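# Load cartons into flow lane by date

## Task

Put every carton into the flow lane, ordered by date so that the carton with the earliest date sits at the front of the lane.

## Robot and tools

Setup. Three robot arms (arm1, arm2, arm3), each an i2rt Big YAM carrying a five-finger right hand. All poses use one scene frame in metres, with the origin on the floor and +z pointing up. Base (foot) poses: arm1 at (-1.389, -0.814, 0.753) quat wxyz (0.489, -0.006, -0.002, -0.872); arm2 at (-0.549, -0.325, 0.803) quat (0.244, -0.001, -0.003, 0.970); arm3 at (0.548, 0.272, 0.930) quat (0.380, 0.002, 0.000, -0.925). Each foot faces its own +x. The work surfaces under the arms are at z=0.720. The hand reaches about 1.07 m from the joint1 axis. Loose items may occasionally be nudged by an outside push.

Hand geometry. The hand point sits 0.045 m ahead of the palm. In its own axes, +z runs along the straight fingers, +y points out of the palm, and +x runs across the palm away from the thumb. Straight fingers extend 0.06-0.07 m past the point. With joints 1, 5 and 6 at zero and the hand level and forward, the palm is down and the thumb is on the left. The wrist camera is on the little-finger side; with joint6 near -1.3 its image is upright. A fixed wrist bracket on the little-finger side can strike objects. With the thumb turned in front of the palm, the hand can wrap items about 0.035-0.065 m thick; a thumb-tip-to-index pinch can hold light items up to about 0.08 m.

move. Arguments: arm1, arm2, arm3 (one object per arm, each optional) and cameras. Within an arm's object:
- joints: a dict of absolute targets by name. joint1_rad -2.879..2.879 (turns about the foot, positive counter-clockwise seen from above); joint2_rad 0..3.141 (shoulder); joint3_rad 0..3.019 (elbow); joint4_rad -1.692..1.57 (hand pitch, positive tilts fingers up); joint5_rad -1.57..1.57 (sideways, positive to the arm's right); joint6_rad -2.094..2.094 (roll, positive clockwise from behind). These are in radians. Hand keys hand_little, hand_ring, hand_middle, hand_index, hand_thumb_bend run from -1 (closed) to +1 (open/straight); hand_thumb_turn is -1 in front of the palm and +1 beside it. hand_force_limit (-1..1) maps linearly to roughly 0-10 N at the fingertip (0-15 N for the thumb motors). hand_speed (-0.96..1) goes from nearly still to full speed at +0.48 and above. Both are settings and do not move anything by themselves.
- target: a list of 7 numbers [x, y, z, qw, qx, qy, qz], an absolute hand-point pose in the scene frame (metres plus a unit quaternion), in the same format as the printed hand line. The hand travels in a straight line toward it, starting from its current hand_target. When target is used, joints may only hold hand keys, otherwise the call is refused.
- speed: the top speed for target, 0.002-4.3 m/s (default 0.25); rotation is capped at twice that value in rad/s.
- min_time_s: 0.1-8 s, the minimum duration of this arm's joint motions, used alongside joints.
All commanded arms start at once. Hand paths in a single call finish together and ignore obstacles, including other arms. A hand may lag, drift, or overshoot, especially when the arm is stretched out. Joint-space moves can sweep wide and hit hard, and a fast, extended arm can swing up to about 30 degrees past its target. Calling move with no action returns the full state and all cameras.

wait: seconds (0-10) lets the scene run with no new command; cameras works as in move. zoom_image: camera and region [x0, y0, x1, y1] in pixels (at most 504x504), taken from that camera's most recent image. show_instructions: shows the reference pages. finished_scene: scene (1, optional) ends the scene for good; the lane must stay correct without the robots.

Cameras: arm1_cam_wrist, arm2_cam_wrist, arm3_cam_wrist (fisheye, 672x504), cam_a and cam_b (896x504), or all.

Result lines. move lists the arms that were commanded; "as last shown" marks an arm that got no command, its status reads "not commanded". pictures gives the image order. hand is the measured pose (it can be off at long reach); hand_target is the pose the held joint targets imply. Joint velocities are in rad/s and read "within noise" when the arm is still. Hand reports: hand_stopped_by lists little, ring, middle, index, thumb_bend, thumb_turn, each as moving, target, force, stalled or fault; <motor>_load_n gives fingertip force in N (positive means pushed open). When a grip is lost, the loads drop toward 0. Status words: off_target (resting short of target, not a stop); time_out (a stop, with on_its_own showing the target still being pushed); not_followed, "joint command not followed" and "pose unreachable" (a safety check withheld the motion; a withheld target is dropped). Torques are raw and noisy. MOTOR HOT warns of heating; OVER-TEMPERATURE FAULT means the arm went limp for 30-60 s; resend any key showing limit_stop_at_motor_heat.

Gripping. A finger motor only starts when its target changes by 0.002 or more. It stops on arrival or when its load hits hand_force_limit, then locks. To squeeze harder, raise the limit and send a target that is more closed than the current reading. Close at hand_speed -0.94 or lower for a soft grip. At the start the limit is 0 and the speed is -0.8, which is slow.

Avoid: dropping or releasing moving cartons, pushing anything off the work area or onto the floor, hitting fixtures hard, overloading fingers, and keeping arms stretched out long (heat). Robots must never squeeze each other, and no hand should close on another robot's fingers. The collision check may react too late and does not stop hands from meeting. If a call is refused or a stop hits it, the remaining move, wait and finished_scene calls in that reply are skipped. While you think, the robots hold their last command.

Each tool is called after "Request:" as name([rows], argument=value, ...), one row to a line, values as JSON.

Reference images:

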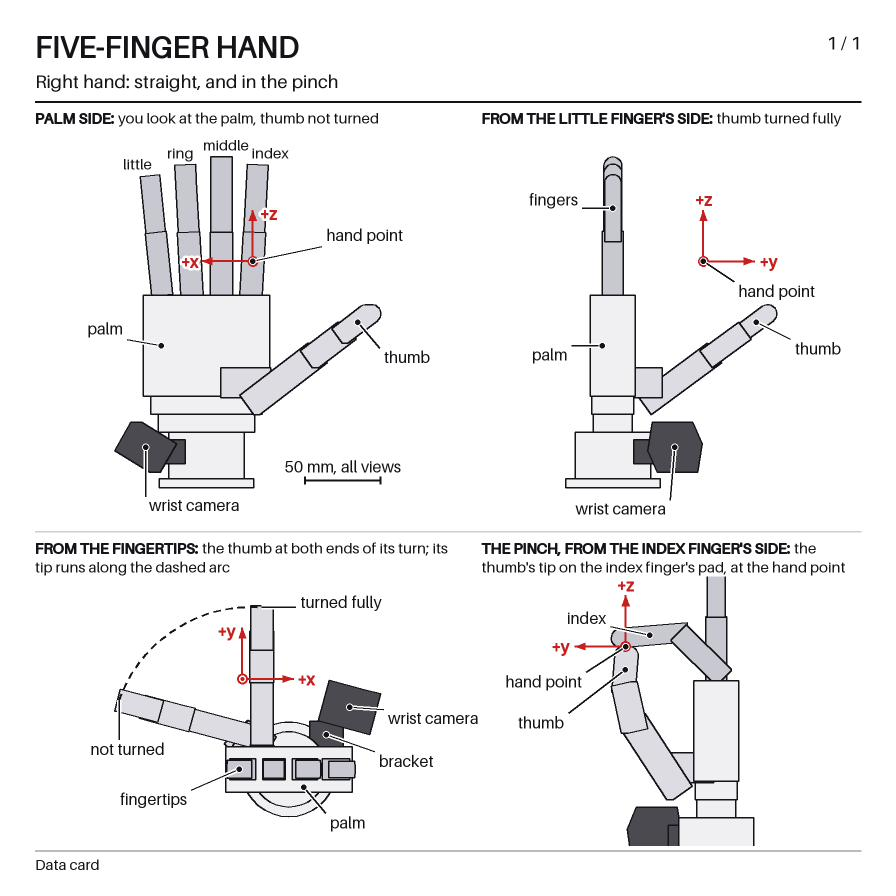

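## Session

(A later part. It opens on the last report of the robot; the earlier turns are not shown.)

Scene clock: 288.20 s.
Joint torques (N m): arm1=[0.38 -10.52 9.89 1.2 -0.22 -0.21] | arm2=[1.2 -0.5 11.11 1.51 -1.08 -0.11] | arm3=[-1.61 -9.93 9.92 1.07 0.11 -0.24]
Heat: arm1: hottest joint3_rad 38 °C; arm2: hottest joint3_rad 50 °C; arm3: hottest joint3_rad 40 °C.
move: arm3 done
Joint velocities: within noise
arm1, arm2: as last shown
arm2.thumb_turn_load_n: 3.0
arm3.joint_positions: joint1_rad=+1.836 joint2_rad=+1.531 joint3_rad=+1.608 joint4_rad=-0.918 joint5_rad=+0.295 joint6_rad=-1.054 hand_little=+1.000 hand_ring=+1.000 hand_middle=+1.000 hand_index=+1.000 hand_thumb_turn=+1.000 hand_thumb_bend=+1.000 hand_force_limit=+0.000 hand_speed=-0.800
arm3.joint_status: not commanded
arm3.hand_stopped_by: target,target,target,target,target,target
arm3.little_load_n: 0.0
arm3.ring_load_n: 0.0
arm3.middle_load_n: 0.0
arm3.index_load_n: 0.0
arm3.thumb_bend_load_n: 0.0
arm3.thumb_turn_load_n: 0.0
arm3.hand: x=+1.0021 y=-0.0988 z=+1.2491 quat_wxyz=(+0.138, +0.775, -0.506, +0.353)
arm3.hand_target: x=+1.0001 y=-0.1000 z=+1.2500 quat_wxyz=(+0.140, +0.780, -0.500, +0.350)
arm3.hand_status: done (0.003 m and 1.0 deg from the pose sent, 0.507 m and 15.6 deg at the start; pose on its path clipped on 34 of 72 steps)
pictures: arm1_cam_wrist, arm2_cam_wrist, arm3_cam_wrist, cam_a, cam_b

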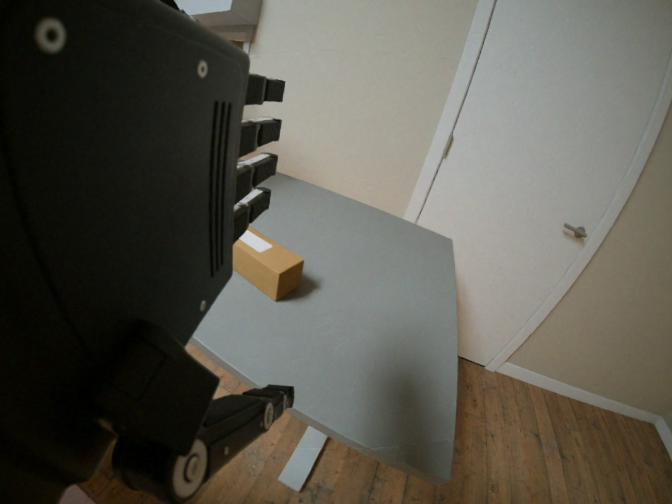

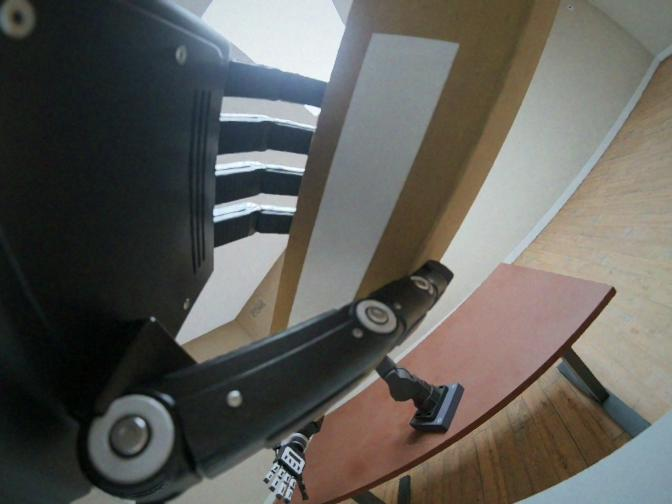

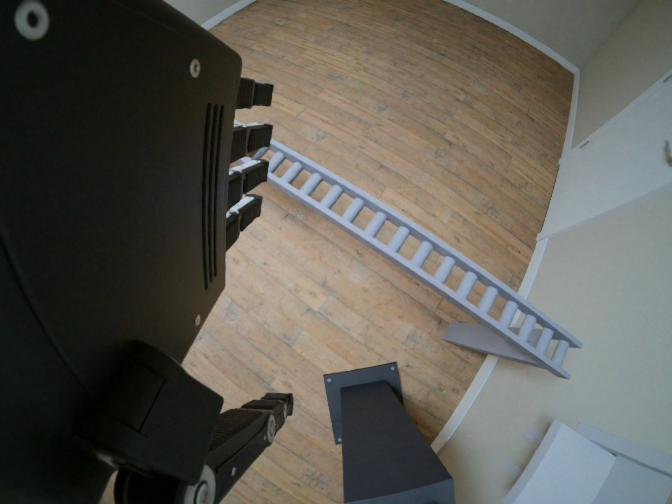

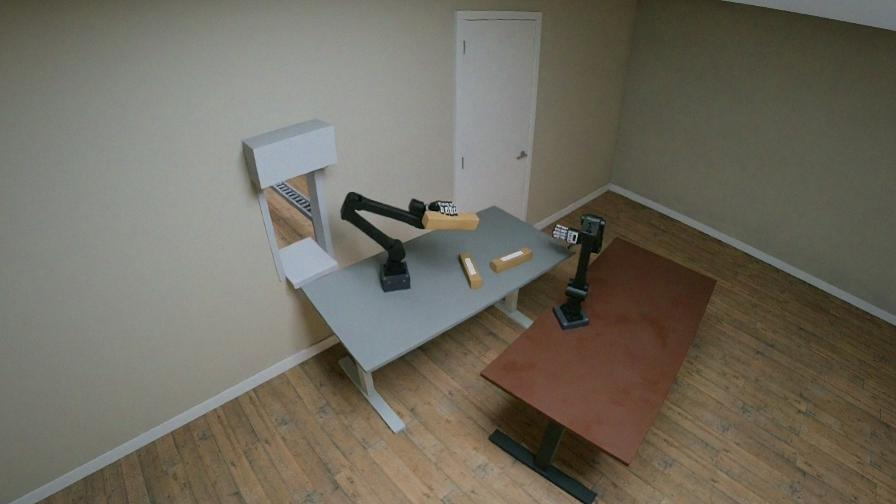

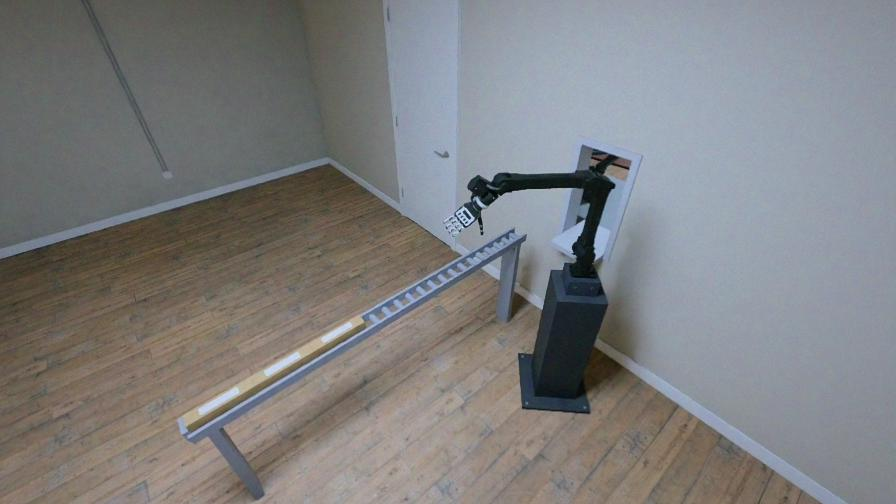

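Request:
move(arm3={"joints": {"joint1_rad": 1.0, "joint2_rad": 0.9, "joint3_rad": 1.2, "joint4_rad": -0.7}, "min_time_s": 2})

Request:
move(arm3={"target": [0.5, -0.1, 1.2, 0.7071, 0, -0.7071, 0], "speed": 0.3}, cameras=["arm3_cam_wrist", "cam_b"])

Scene clock: 292.37 s.
Joint torques (N m): arm1=[0.38 -10.52 9.88 1.17 -0.22 -0.21] | arm2=[1.2 -0.5 11.1 1.51 -1.08 -0.1] | arm3=[-1.9 -2.37 9.81 2.39 0.13 -0.23]
Heat: arm1: hottest joint3_rad 38 °C; arm2: hottest joint3_rad 51 °C; arm3: hottest joint3_rad 40 °C.
move: arm3 done
Joint velocities: within noise
arm1: as last shown
arm2.joint_positions: joint1_rad=+1.578 joint2_rad=+0.847 joint3_rad=+0.373 joint4_rad=+1.548 joint5_rad=+0.899 joint6_rad=-1.287 hand_little=+0.042 hand_ring=+0.103 hand_middle=+0.125 hand_index=+0.096 hand_thumb_turn=-1.000 hand_thumb_bend=+0.841 hand_force_limit=-0.500 hand_speed=-0.920
arm2.joint_status: not commanded
arm2.hand_stopped_by: force,force,force,force,force,target
arm2.little_load_n: 2.0
arm2.ring_load_n: 1.0
arm2.middle_load_n: 3.0
arm2.index_load_n: 4.0
arm2.thumb_bend_load_n: 9.5
arm2.thumb_turn_load_n: 2.5
arm2.hand: x=-0.8425 y=-0.4874 z=+1.2008 quat_wxyz=(-0.744, +0.300, +0.371, -0.467)
arm2.hand_target: x=-0.8400 y=-0.4933 z=+1.2268 quat_wxyz=(-0.742, +0.303, +0.349, -0.486)
arm2.hand_status: not commanded
arm3.joint_positions: joint1_rad=+1.005 joint2_rad=+0.903 joint3_rad=+1.200 joint4_rad=-0.721 joint5_rad=+0.292 joint6_rad=-1.054 hand_little=+1.000 hand_ring=+1.000 hand_middle=+1.000 hand_index=+1.000 hand_thumb_turn=+1.000 hand_thumb_bend=+1.000 hand_force_limit=+0.000 hand_speed=-0.800
arm3.joint_status: all done
arm3.hand_stopped_by: target,target,target,target,target,target
arm3.little_load_n: 0.0
arm3.ring_load_n: 0.0
arm3.middle_load_n: 0.0
arm3.index_load_n: 0.0
arm3.thumb_bend_load_n: 0.0
arm3.thumb_turn_load_n: 0.0
arm3.hand: x=+0.5444 y=-0.1483 z=+1.3577 quat_wxyz=(+0.329, +0.429, -0.717, +0.441)
arm3.hand_target: x=+0.5416 y=-0.1508 z=+1.3640 quat_wxyz=(+0.337, +0.428, -0.710, +0.447)
arm3.hand_status: not commanded
pictures: none

Scene clock: 299.97 s.
Joint torques (N m): arm1=[0.32 -10.52 9.87 1.2 -0.22 -0.21] | arm2=[1.26 -0.5 11.11 1.47 -1.08 -0.1] | arm3=[-2.14 -7 8.05 1.55 0.7 -0.22]
Heat: arm1: hottest joint3_rad 37 °C; arm2: hottest joint3_rad 51 °C; arm3: hottest joint3_rad 40 °C.
move: arm3 moving
Joint velocities: arm1=[within noise] | arm2=[within noise] | arm3=[-0.015 0.005 -0.022 0.071 -0.007 -0.007]
arm1, arm2: as last shown
arm3.joint_positions: joint1_rad=+1.210 joint2_rad=+1.324 joint3_rad=+0.812 joint4_rad=-0.015 joint5_rad=+1.612 joint6_rad=-1.053 hand_little=+1.000 hand_ring=+1.000 hand_middle=+1.000 hand_index=+1.000 hand_thumb_turn=+1.000 hand_thumb_bend=+1.000 hand_force_limit=+0.000 hand_speed=-0.800
arm3.joint_status: not commanded
arm3.hand_stopped_by: target,target,target,target,target,target
arm3.little_load_n: 0.0
arm3.ring_load_n: 0.0
arm3.middle_load_n: 0.0
arm3.index_load_n: 0.0
arm3.thumb_bend_load_n: 0.0
arm3.thumb_turn_load_n: 0.0
arm3.hand: x=+0.5031 y=-0.1035 z=+1.1937 quat_wxyz=(+0.701, +0.136, -0.687, +0.133)
arm3.hand_target: x=+0.4991 y=-0.1004 z=+1.1998 quat_wxyz=(+0.701, +0.130, -0.689, +0.131)
arm3.hand_status: moving (0.008 m and 22.0 deg from the pose sent, 0.171 m and 84.6 deg at the start; pose on its path clipped on 156 of 228 steps; a joint's target at an end of its range on 159 of 228 steps)

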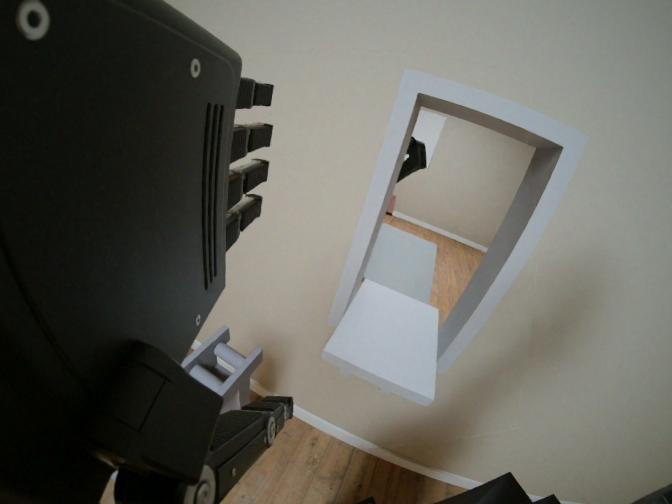

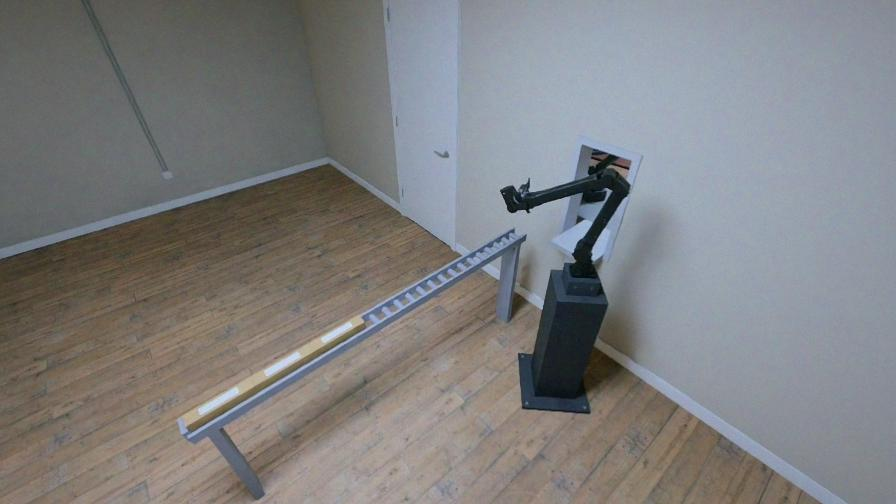

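Request:
wait(seconds=0.2, cameras=["arm3_cam_wrist"])

Request:
zoom_image(camera="arm3_cam_wrist", region=[310, 50, 610, 420])

Scene clock: 301.40 s.
Joint torques (N m): arm1=[0.32 -10.52 9.87 1.18 -0.22 -0.21] | arm2=[1.2 -0.44 11.11 1.48 -1.09 -0.09] | arm3=[-2.08 -7 8.09 1.62 0.7 -0.25]
Heat: arm1: hottest joint3_rad 37 °C; arm2: hottest joint3_rad 51 °C; arm3: hottest joint3_rad 40 °C.
Joint velocities: within noise
arm1.joint_positions: joint1_rad=+0.883 joint2_rad=+1.493 joint3_rad=+0.660 joint4_rad=+0.710 joint5_rad=-1.575 joint6_rad=-1.646 hand_little=+1.000 hand_ring=+1.000 hand_middle=+1.000 hand_index=+1.000 hand_thumb_turn=+1.000 hand_thumb_bend=+1.000 hand_force_limit=-0.500 hand_speed=+0.200
arm1.joint_status: not commanded
arm1.hand_stopped_by: target,target,target,target,target,target
arm1.little_load_n: 0.0
arm1.ring_load_n: 0.0
arm1.middle_load_n: 0.0
arm1.index_load_n: 0.0
arm1.thumb_bend_load_n: 0.0
arm1.thumb_turn_load_n: 0.0
arm1.hand: x=-1.0573 y=-1.1717 z=+0.9416 quat_wxyz=(-0.134, +0.703, +0.105, +0.691)
arm1.hand_target: x=-1.0497 y=-1.1793 z=+0.9500 quat_wxyz=(-0.123, +0.700, +0.124, +0.693)
arm1.hand_status: not commanded
arm2.joint_positions: joint1_rad=+1.578 joint2_rad=+0.847 joint3_rad=+0.373 joint4_rad=+1.548 joint5_rad=+0.899 joint6_rad=-1.287 hand_little=+0.042 hand_ring=+0.103 hand_middle=+0.125 hand_index=+0.096 hand_thumb_turn=-1.000 hand_thumb_bend=+0.841 hand_force_limit=-0.500 hand_speed=-0.920
arm2.joint_status: not commanded
arm2.hand_stopped_by: force,force,force,force,force,target
arm2.little_load_n: 2.0
arm2.ring_load_n: 1.0
arm2.middle_load_n: 3.0
arm2.index_load_n: 4.0
arm2.thumb_bend_load_n: 9.5
arm2.thumb_turn_load_n: 2.5
arm2.hand: x=-0.8425 y=-0.4874 z=+1.2008 quat_wxyz=(-0.744, +0.300, +0.371, -0.467)
arm2.hand_target: x=-0.8400 y=-0.4933 z=+1.2268 quat_wxyz=(-0.742, +0.303, +0.349, -0.486)
arm2.hand_status: not commanded
arm3.joint_positions: joint1_rad=+1.209 joint2_rad=+1.324 joint3_rad=+0.810 joint4_rad=-0.001 joint5_rad=+1.612 joint6_rad=-1.072 hand_little=+1.000 hand_ring=+1.000 hand_middle=+1.000 hand_index=+1.000 hand_thumb_turn=+1.000 hand_thumb_bend=+1.000 hand_force_limit=+0.000 hand_speed=-0.800
arm3.joint_status: not commanded
arm3.hand_stopped_by: target,target,target,target,target,target
arm3.little_load_n: 0.0
arm3.ring_load_n: 0.0
arm3.middle_load_n: 0.0
arm3.index_load_n: 0.0
arm3.thumb_bend_load_n: 0.0
arm3.thumb_turn_load_n: 0.0
arm3.hand: x=+0.5030 y=-0.1034 z=+1.1943 quat_wxyz=(+0.701, +0.139, -0.687, +0.130)
arm3.hand_target: x=+0.4991 y=-0.1005 z=+1.1999 quat_wxyz=(+0.701, +0.129, -0.689, +0.131)
arm3.hand_status: off_target (0.007 m and 22.0 deg from the pose sent, 0.171 m and 84.6 deg at the start; pose on its path clipped on 156 of 228 steps; a joint's target at an end of its range on 159 of 228 steps)
wait: 0.20 s; at rest from the start

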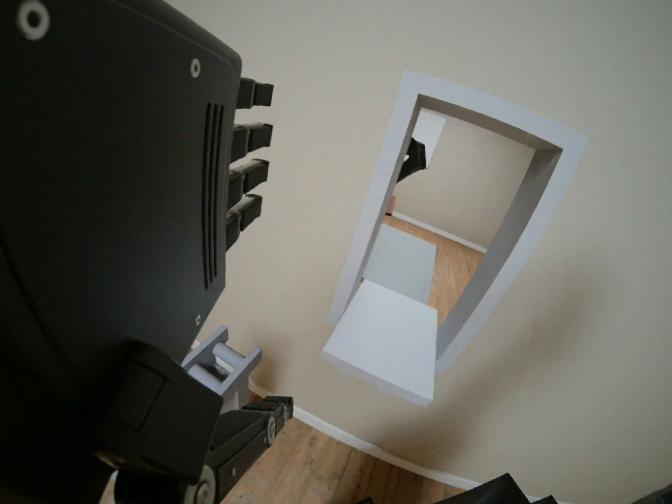

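Scaled by 1.362 from the camera's image (finer frame: 960x720).

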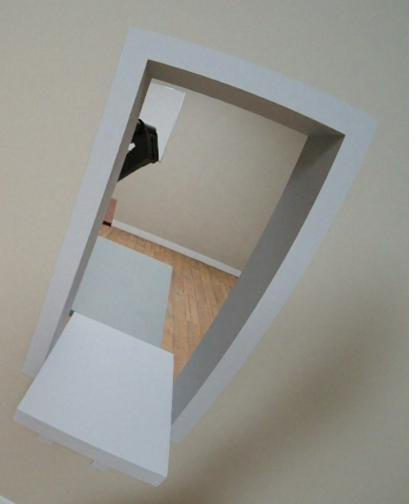

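Request:
move(arm2={"target": [-0.84, -0.46, 1.2, 0.0566, -0.1366, -0.9137, 0.3785], "speed": 0.5}, cameras=["arm2_cam_wrist", "cam_a"])

Scene clock: 307.00 s.
Joint torques (N m): arm1=[0.44 -10.58 9.87 1.18 -0.22 -0.21] | arm2=[-0.5 -4.89 12.25 0.9 -0.67 -0.02] | arm3=[-2.08 -6.89 8.1 1.62 0.69 -0.25]
Heat: arm1: hottest joint3_rad 37 °C; arm2: hottest joint3_rad 52 °C; arm3: hottest joint3_rad 40 °C.
move: arm2 off_target
Joint velocities: within noise
arm1, arm3: as last shown
arm2.joint_positions: joint1_rad=+0.609 joint2_rad=+1.096 joint3_rad=+1.444 joint4_rad=-1.577 joint5_rad=-0.705 joint6_rad=-1.012 hand_little=+0.042 hand_ring=+0.103 hand_middle=+0.125 hand_index=+0.096 hand_thumb_turn=-1.000 hand_thumb_bend=+0.841 hand_force_limit=-0.500 hand_speed=-0.920
arm2.joint_status: not commanded
arm2.hand_stopped_by: force,force,force,force,force,target
arm2.little_load_n: 2.5
arm2.ring_load_n: 1.5
arm2.middle_load_n: 3.5
arm2.index_load_n: 5.0
arm2.thumb_bend_load_n: 8.5
arm2.thumb_turn_load_n: 3.0
arm2.hand: x=-0.8329 y=-0.4595 z=+1.1796 quat_wxyz=(-0.036, +0.147, +0.916, -0.371)
arm2.hand_target: x=-0.8391 y=-0.4599 z=+1.1996 quat_wxyz=(-0.057, +0.137, +0.914, -0.378)
arm2.hand_status: off_target (0.022 m and 2.8 deg from the pose sent, 0.028 m and 106.4 deg at the start; pose on its path clipped on 24 of 95 steps)

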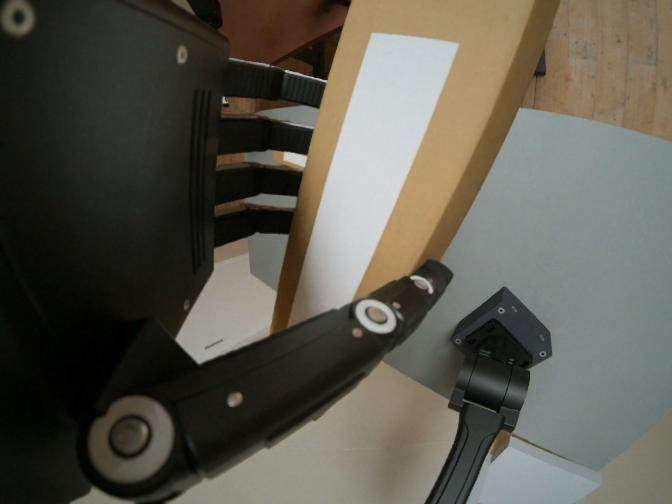

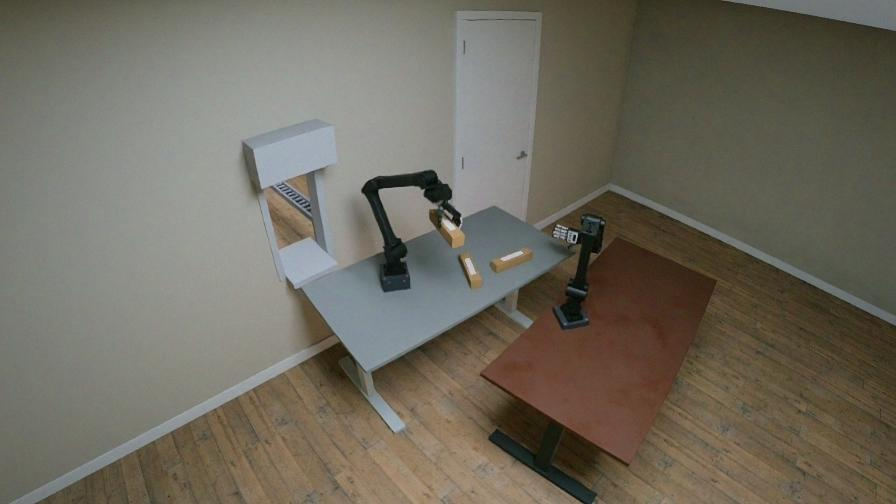

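Request:
move(arm2={"joints": {"joint1_rad": -1.15}, "min_time_s": 3}, cameras=["arm2_cam_wrist", "cam_a", "arm3_cam_wrist"])

Scene clock: 311.87 s.
Joint torques (N m): arm1=[0.38 -10.52 9.88 1.18 -0.22 -0.21] | arm2=[-1.32 -4.78 12.22 0.91 -0.63 -0.02] | arm3=[-2.02 -6.95 8.09 1.61 0.7 -0.25]
Heat: arm1: hottest joint3_rad 37 °C; arm2: hottest joint3_rad 52 °C; arm3: hottest joint3_rad 40 °C.
move: arm2 done
Joint velocities: within noise
arm1, arm3: as last shown
arm2.joint_positions: joint1_rad=-1.137 joint2_rad=+1.097 joint3_rad=+1.444 joint4_rad=-1.578 joint5_rad=-0.706 joint6_rad=-1.013 hand_little=+0.042 hand_ring=+0.103 hand_middle=+0.125 hand_index=+0.096 hand_thumb_turn=-1.000 hand_thumb_bend=+0.841 hand_force_limit=-0.500 hand_speed=-0.920
arm2.joint_status: all done
arm2.hand_stopped_by: force,force,force,force,force,target
arm2.little_load_n: 2.5
arm2.ring_load_n: 1.5
arm2.middle_load_n: 4.0
arm2.index_load_n: 4.5
arm2.thumb_bend_load_n: 9.0
arm2.thumb_turn_load_n: 3.0
arm2.hand: x=-0.6323 y=-0.0265 z=+1.1828 quat_wxyz=(-0.312, +0.794, +0.478, -0.209)
arm2.hand_target: x=-0.6284 y=-0.0199 z=+1.2031 quat_wxyz=(-0.332, +0.788, +0.480, -0.196)
arm2.hand_status: not commanded
pictures: arm2_cam_wrist, arm3_cam_wrist, cam_a

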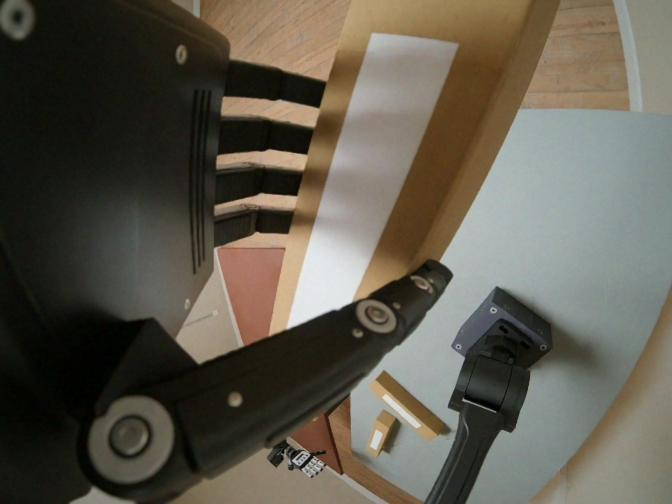

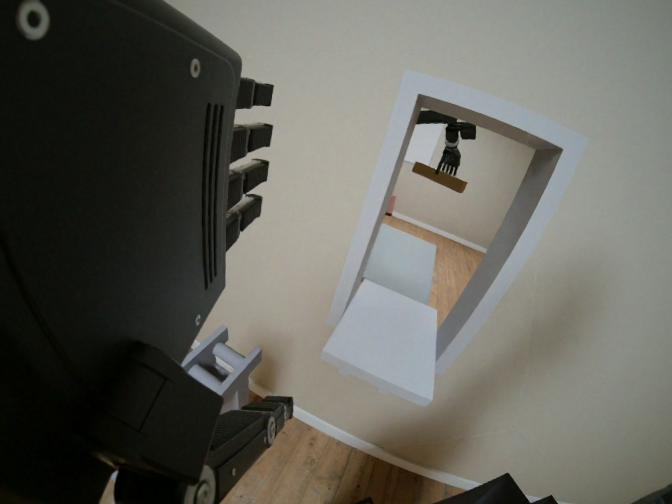

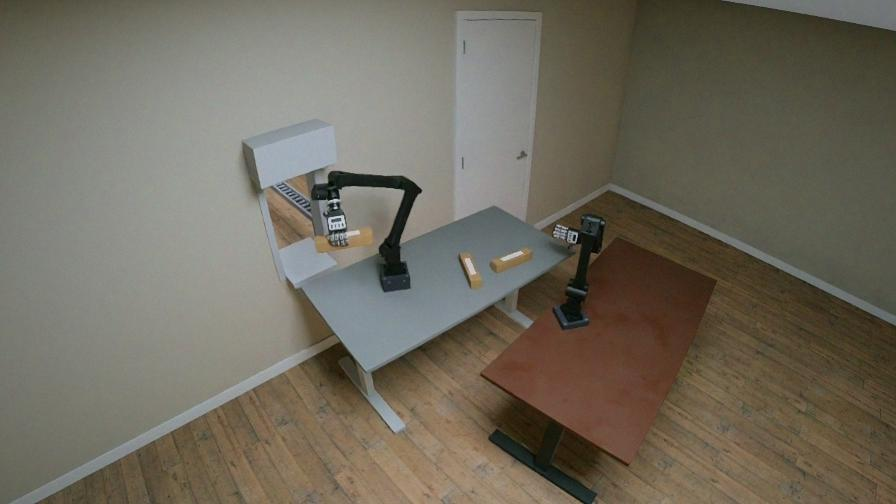

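Request:
move(arm2={"joints": {"joint1_rad": -2.15}, "min_time_s": 2})

Request:
move(arm2={"target": [-0.22, -0.13, 1.12, 0.3536, -0.8536, 0.3536, -0.1464], "speed": 0.3}, cameras=["arm2_cam_wrist", "cam_a", "arm3_cam_wrist", "cam_b"])

Scene clock: 319.37 s.
Joint torques (N m): arm1=[0.44 -10.64 9.87 1.18 -0.22 -0.21] | arm2=[-11.34 3.78 11.14 2.24 -0.67 -0.01] | arm3=[-2.08 -6.89 8.13 1.63 0.69 -0.24]
Heat: arm1: hottest joint3_rad 37 °C; arm2: hottest joint3_rad 52 °C; arm3: hottest joint3_rad 40 °C.
move: arm2 time_out
Joint velocities: within noise
arm1, arm3: as last shown
arm1.index_load_n: 0.5
arm2.joint_positions: joint1_rad=-2.019 joint2_rad=+1.014 joint3_rad=+1.453 joint4_rad=-1.610 joint5_rad=-0.704 joint6_rad=-1.015 hand_little=+0.042 hand_ring=+0.103 hand_middle=+0.125 hand_index=+0.096 hand_thumb_turn=-1.000 hand_thumb_bend=+0.841 hand_force_limit=-0.500 hand_speed=-0.920
arm2.joint_status: joint1_rad time_out (moved -0.883 of -1.013)
arm2.hand_stopped_by: force,force,force,force,force,target
arm2.little_load_n: 2.0
arm2.ring_load_n: 1.5
arm2.middle_load_n: 3.5
arm2.index_load_n: 4.5
arm2.thumb_bend_load_n: 8.5
arm2.thumb_turn_load_n: 2.0
arm2.on_its_own: joint1_rad reads -2.019 and still pushes toward -2.150 since a time_out
arm2.hand: x=-0.3930 y=-0.0906 z=+1.2076 quat_wxyz=(-0.387, +0.916, +0.103, -0.032)
arm2.hand_target: x=-0.3341 y=-0.0960 z=+1.2038 quat_wxyz=(-0.388, +0.920, +0.043, -0.014)
arm2.hand_status: not commanded
pictures: none

not run: a stop came earlier in this reply.

I'll back arm2 away from the obstruction first and look at the scene.

Request:
move(arm2={"joints": {"joint1_rad": -1.85}, "min_time_s": 2}, cameras=["arm2_cam_wrist", "arm3_cam_wrist", "cam_a", "cam_b"])

Scene clock: 322.83 s.
Joint torques (N m): arm1=[0.44 -10.58 9.88 1.2 -0.22 -0.21] | arm2=[1.2 -4.66 10.28 1.69 -0.68 -0.01] | arm3=[-2.02 -7 8.09 1.61 0.7 -0.25]
Heat: arm1: hottest joint3_rad 37 °C; arm2: hottest joint3_rad 51 °C; arm3: hottest joint3_rad 40 °C.
move: arm2 done
Joint velocities: within noise
arm1, arm3: as last shown
arm1.index_load_n: 0.0
arm2.joint_positions: joint1_rad=-1.865 joint2_rad=+1.097 joint3_rad=+1.466 joint4_rad=-1.598 joint5_rad=-0.704 joint6_rad=-1.015 hand_little=+0.042 hand_ring=+0.103 hand_middle=+0.125 hand_index=+0.096 hand_thumb_turn=-1.000 hand_thumb_bend=+0.841 hand_force_limit=-0.500 hand_speed=-0.920
arm2.joint_status: all done
arm2.hand_stopped_by: force,force,force,force,force,target
arm2.little_load_n: 2.0
arm2.ring_load_n: 1.0
arm2.middle_load_n: 3.5
arm2.index_load_n: 4.5
arm2.thumb_bend_load_n: 8.5
arm2.thumb_turn_load_n: 2.5
arm2.hand: x=-0.4128 y=-0.0507 z=+1.1916 quat_wxyz=(-0.368, +0.911, +0.164, -0.083)
arm2.hand_target: x=-0.4122 y=-0.0423 z=+1.2038 quat_wxyz=(-0.381, +0.904, +0.180, -0.071)
arm2.hand_status: not commanded

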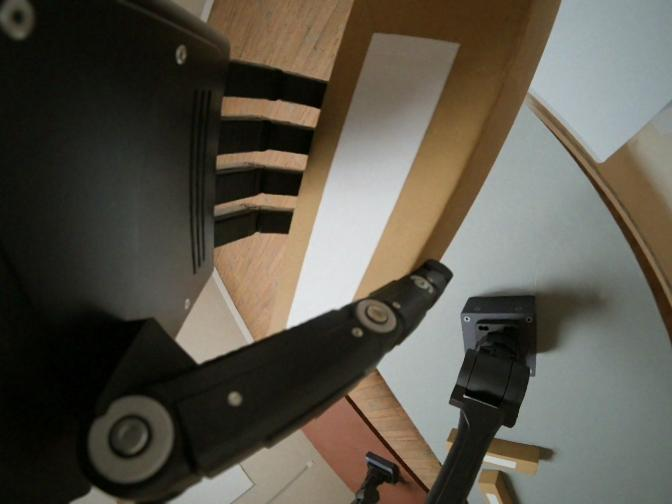

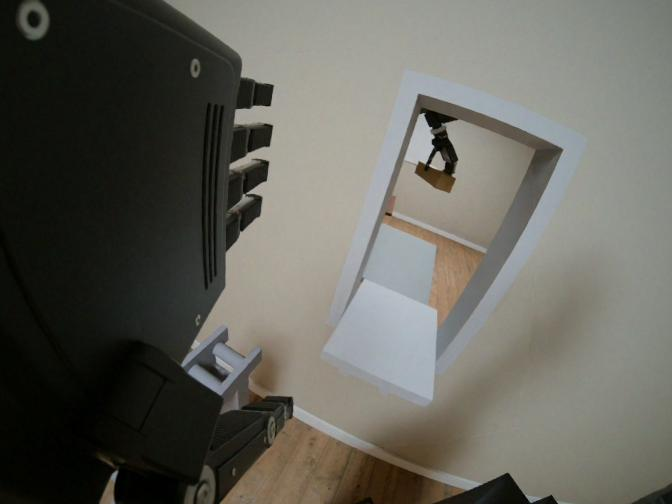

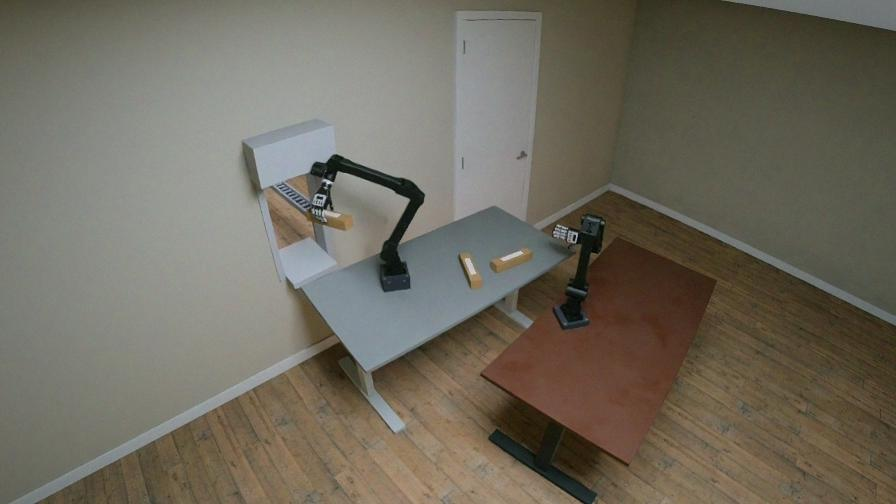

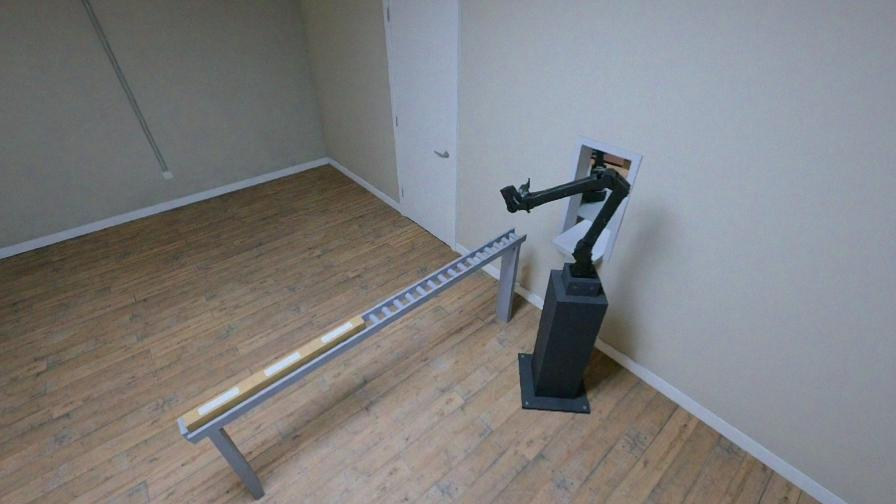

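Request:
zoom_image(camera="cam_a", region=[230, 110, 430, 310])

Request:
zoom_image(camera="arm3_cam_wrist", region=[320, 60, 600, 410])

Scaled by 2.520 from the camera's image (finer frame: 1280x720).

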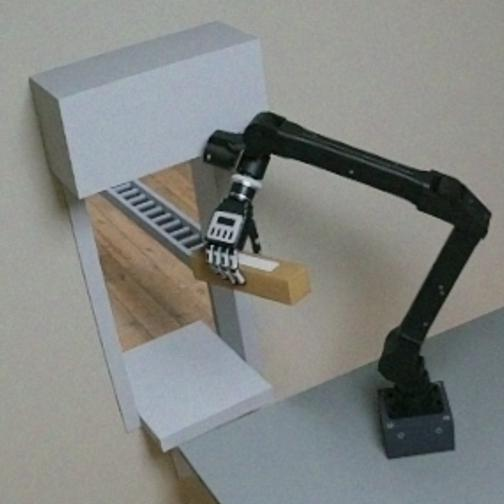

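Scaled by 1.440 from the camera's image (finer frame: 960x720).

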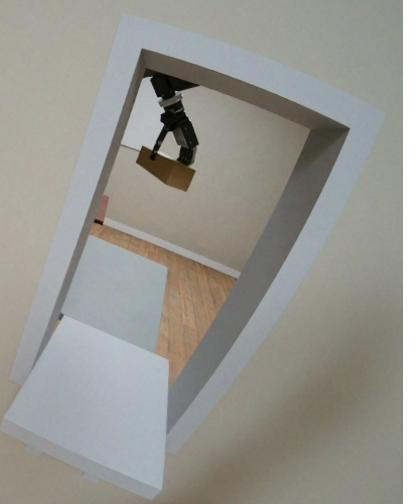

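Request:
move(arm1={"target": [-0.92, -0.54, 1.28, 0.183, -0.683, -0.183, -0.683], "speed": 0.35}, cameras=["arm1_cam_wrist", "cam_a"])

Scene clock: 327.37 s.
Joint torques (N m): arm1=[0.09 -8.18 15.08 1.14 0.15 -0.21] | arm2=[1.32 -4.66 10.28 1.72 -0.69 -0.01] | arm3=[-2.08 -6.89 8.09 1.61 0.7 -0.24]
Heat: arm1: hottest joint3_rad 38 °C; arm2: hottest joint3_rad 51 °C; arm3: hottest joint3_rad 40 °C.
move: arm1 off_target
Joint velocities: within noise
arm1.joint_positions: joint1_rad=+2.813 joint2_rad=+1.047 joint3_rad=+1.189 joint4_rad=-0.153 joint5_rad=+0.173 joint6_rad=-1.555 hand_little=+1.000 hand_ring=+1.000 hand_middle=+1.000 hand_index=+1.000 hand_thumb_turn=+1.000 hand_thumb_bend=+1.000 hand_force_limit=-0.500 hand_speed=+0.200
arm1.joint_status: not commanded
arm1.hand_stopped_by: target,target,target,target,target,target
arm1.little_load_n: 0.0
arm1.ring_load_n: 0.0
arm1.middle_load_n: 0.0
arm1.index_load_n: 0.0
arm1.thumb_bend_load_n: 0.0
arm1.thumb_turn_load_n: 0.0
arm1.hand: x=-0.9233 y=-0.5448 z=+1.2592 quat_wxyz=(-0.184, +0.691, +0.181, +0.675)
arm1.hand_target: x=-0.9207 y=-0.5405 z=+1.2797 quat_wxyz=(-0.183, +0.683, +0.183, +0.683)
arm1.hand_status: off_target (0.022 m and 1.4 deg from the pose sent, 0.730 m and 10.9 deg at the start)
arm2, arm3: as last shown
arm2.index_load_n: 5.0
arm3.little_load_n: 0.5

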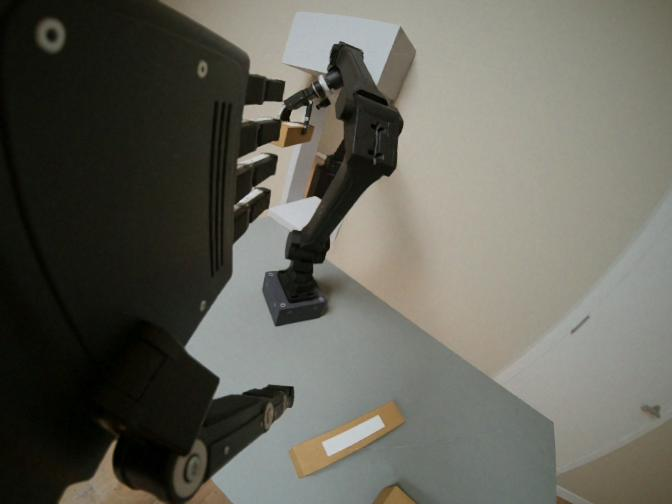

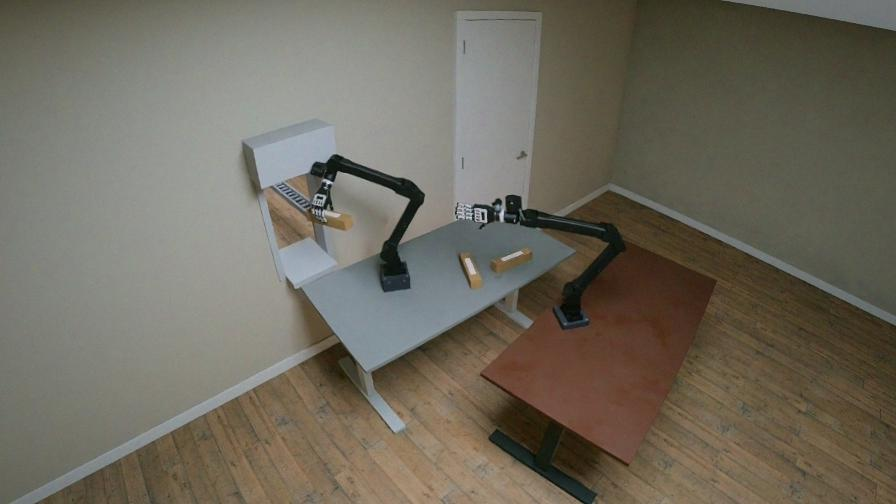

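Request:
zoom_image(camera="arm1_cam_wrist", region=[230, 0, 450, 250])

Scaled by 2.016 from the camera's image (finer frame: 960x720).

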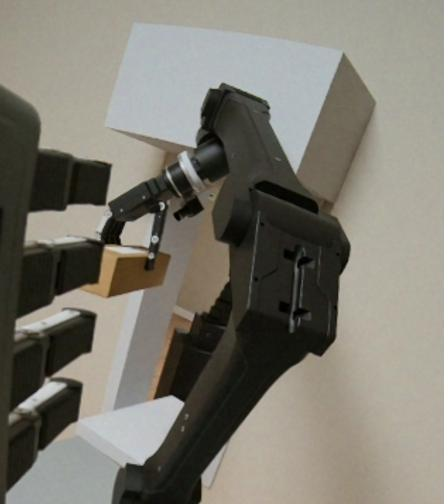

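Request:
move(arm2={"target": [-0.34, -0.13, 1.02, 0.3536, -0.8536, 0.3536, -0.1464], "speed": 0.2}, cameras=["arm2_cam_wrist", "arm1_cam_wrist", "arm3_cam_wrist"])

Scene clock: 332.33 s.
Joint torques (N m): arm1=[0.03 -8.18 15.09 1.16 0.15 -0.22] | arm2=[-0.97 -2.32 9.83 2.62 -0.01 0.18] | arm3=[-2.08 -7 8.09 1.61 0.69 -0.25]
Heat: arm1: hottest joint3_rad 39 °C; arm2: hottest joint3_rad 51 °C; arm3: hottest joint3_rad 40 °C.
move: arm2 off_target
Joint velocities: within noise
arm1, arm3: as last shown
arm1.ring_load_n: -0.5
arm1.hand: x=-0.9233 y=-0.5448 z=+1.2591 quat_wxyz=(-0.184, +0.692, +0.181, +0.675)
arm1.hand_target: x=-0.9208 y=-0.5405 z=+1.2796 quat_wxyz=(-0.183, +0.683, +0.183, +0.683)
arm2.joint_positions: joint1_rad=-2.054 joint2_rad=+0.684 joint3_rad=+0.735 joint4_rad=-0.910 joint5_rad=-0.144 joint6_rad=-0.161 hand_little=+0.042 hand_ring=+0.103 hand_middle=+0.125 hand_index=+0.096 hand_thumb_turn=-1.000 hand_thumb_bend=+0.841 hand_force_limit=-0.500 hand_speed=-0.920
arm2.joint_status: not commanded
arm2.hand_stopped_by: force,force,force,force,force,target
arm2.little_load_n: 2.5
arm2.ring_load_n: 1.0
arm2.middle_load_n: 3.5
arm2.index_load_n: 5.0
arm2.thumb_bend_load_n: 8.5
arm2.thumb_turn_load_n: 2.5
arm2.hand: x=-0.3482 y=-0.1322 z=+1.0056 quat_wxyz=(-0.332, +0.867, -0.348, +0.132)
arm2.hand_target: x=-0.3404 y=-0.1303 z=+1.0203 quat_wxyz=(-0.354, +0.854, -0.353, +0.146)
arm2.hand_status: off_target (0.017 m and 3.4 deg from the pose sent, 0.203 m and 66.2 deg at the start)
arm3.little_load_n: 0.0
pictures: arm1_cam_wrist, arm2_cam_wrist, arm3_cam_wrist

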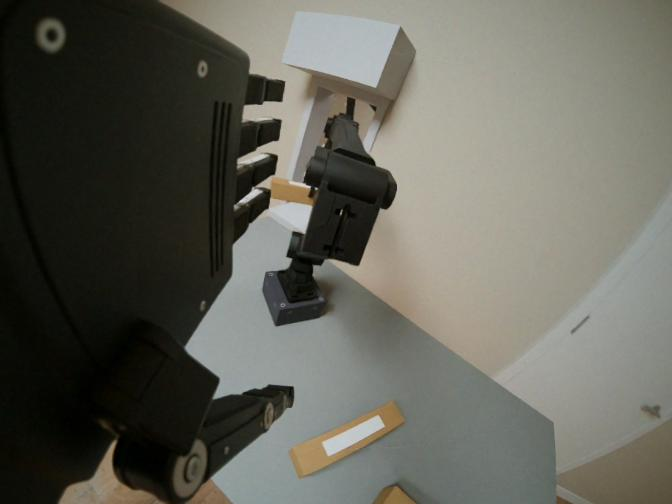

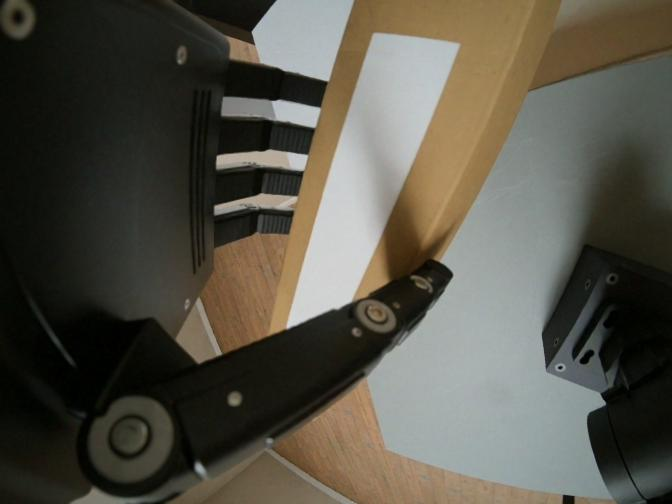

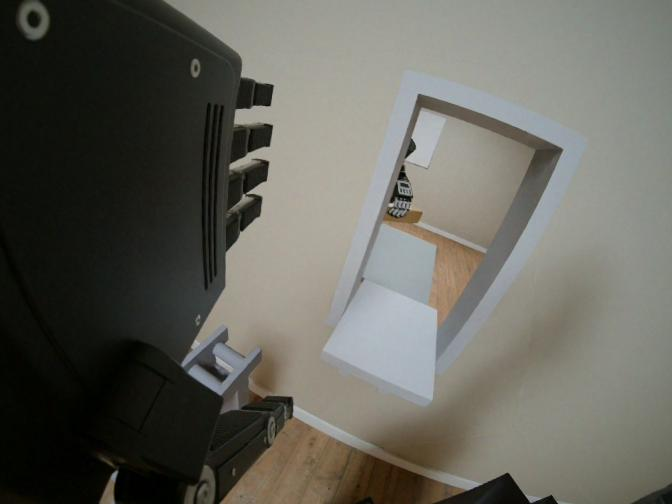

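Request:
zoom_image(camera="arm1_cam_wrist", region=[260, 0, 440, 230])

Request:
zoom_image(camera="arm3_cam_wrist", region=[370, 90, 510, 250])

Scaled by 2.191 from the camera's image (finer frame: 960x720).

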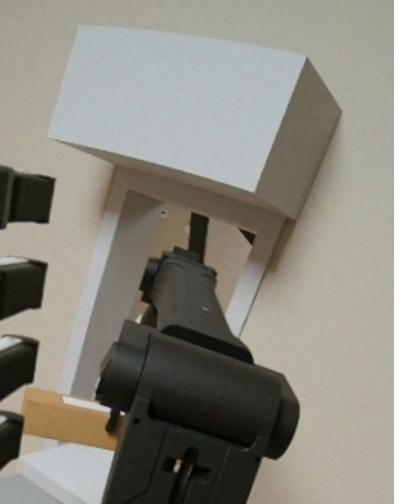

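Scaled by 3.150 from the camera's image (finer frame: 960x720).

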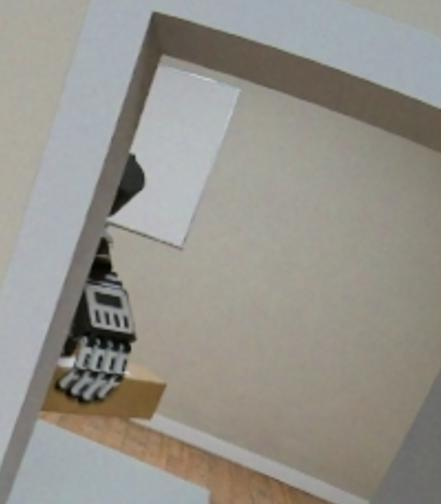

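Request:
move(arm2={"target": [-0.25, -0.022, 0.98, 0.3536, -0.8536, 0.3536, -0.1464], "speed": 0.15}, cameras=["arm2_cam_wrist", "arm1_cam_wrist", "arm3_cam_wrist"])

Scene clock: 334.60 s.
Joint torques (N m): arm1=[0.03 -8.23 15.08 1.16 0.16 -0.21] | arm2=[1.38 -5.71 13.55 2.69 0.06 0.17] | arm3=[-2.02 -6.95 8.09 1.59 0.7 -0.25]
Heat: arm1: hottest joint3_rad 40 °C; arm2: hottest joint3_rad 52 °C; arm3: hottest joint3_rad 40 °C.
move: arm2 off_target
Joint velocities: within noise
arm1, arm3: as last shown
arm1.ring_load_n: 0.0
arm2.joint_positions: joint1_rad=-1.962 joint2_rad=+1.093 joint3_rad=+0.796 joint4_rad=-0.580 joint5_rad=-0.061 joint6_rad=-0.074 hand_little=+0.042 hand_ring=+0.103 hand_middle=+0.125 hand_index=+0.096 hand_thumb_turn=-1.000 hand_thumb_bend=+0.841 hand_force_limit=-0.500 hand_speed=-0.920
arm2.joint_status: not commanded
arm2.hand_stopped_by: force,force,force,force,force,target
arm2.little_load_n: 2.0
arm2.ring_load_n: 1.0
arm2.middle_load_n: 4.0
arm2.index_load_n: 5.0
arm2.thumb_bend_load_n: 8.5
arm2.thumb_turn_load_n: 2.5
arm2.hand: x=-0.2678 y=-0.0462 z=+0.9474 quat_wxyz=(-0.318, +0.867, -0.361, +0.132)
arm2.hand_target: x=-0.2521 y=-0.0240 z=+0.9809 quat_wxyz=(-0.354, +0.854, -0.354, +0.146)
arm2.hand_status: off_target (0.044 m and 4.7 deg from the pose sent, 0.150 m and 3.4 deg at the start)
arm3.thumb_turn_load_n: 0.5
pictures: arm1_cam_wrist, arm2_cam_wrist, arm3_cam_wrist

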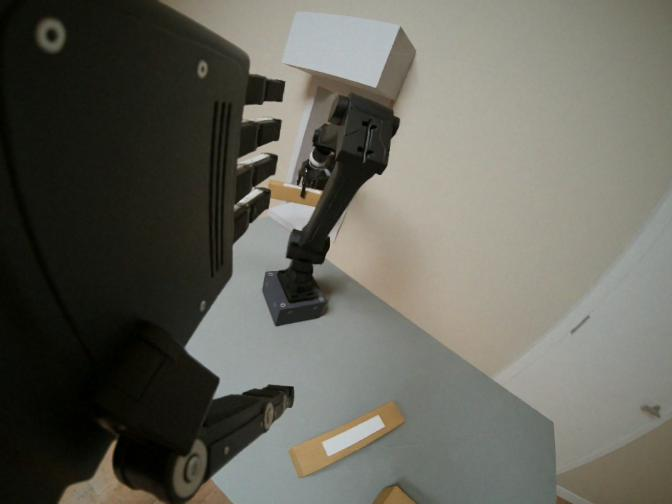

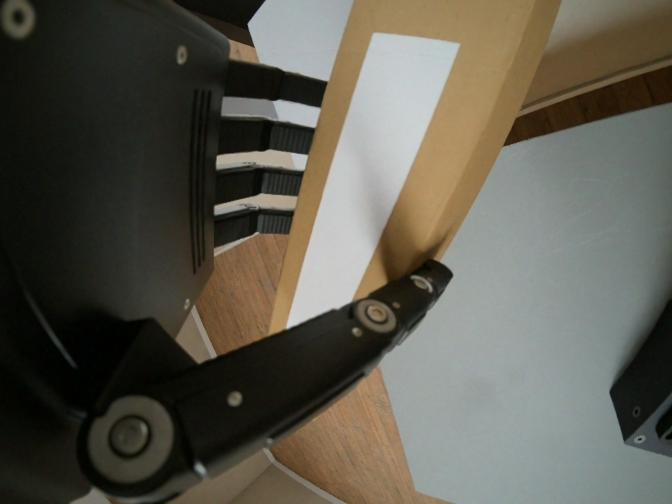

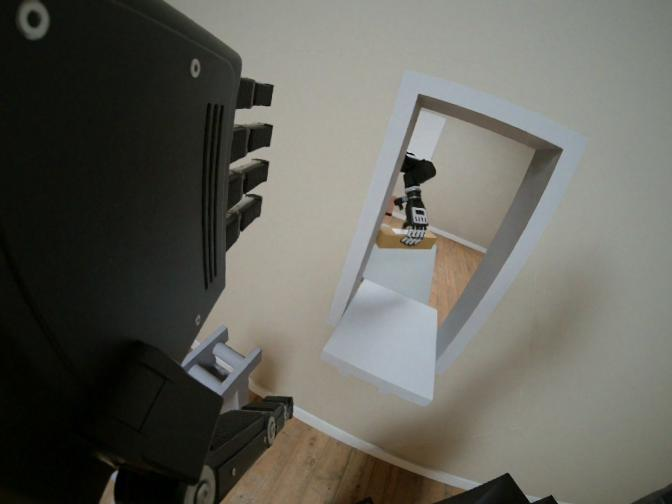

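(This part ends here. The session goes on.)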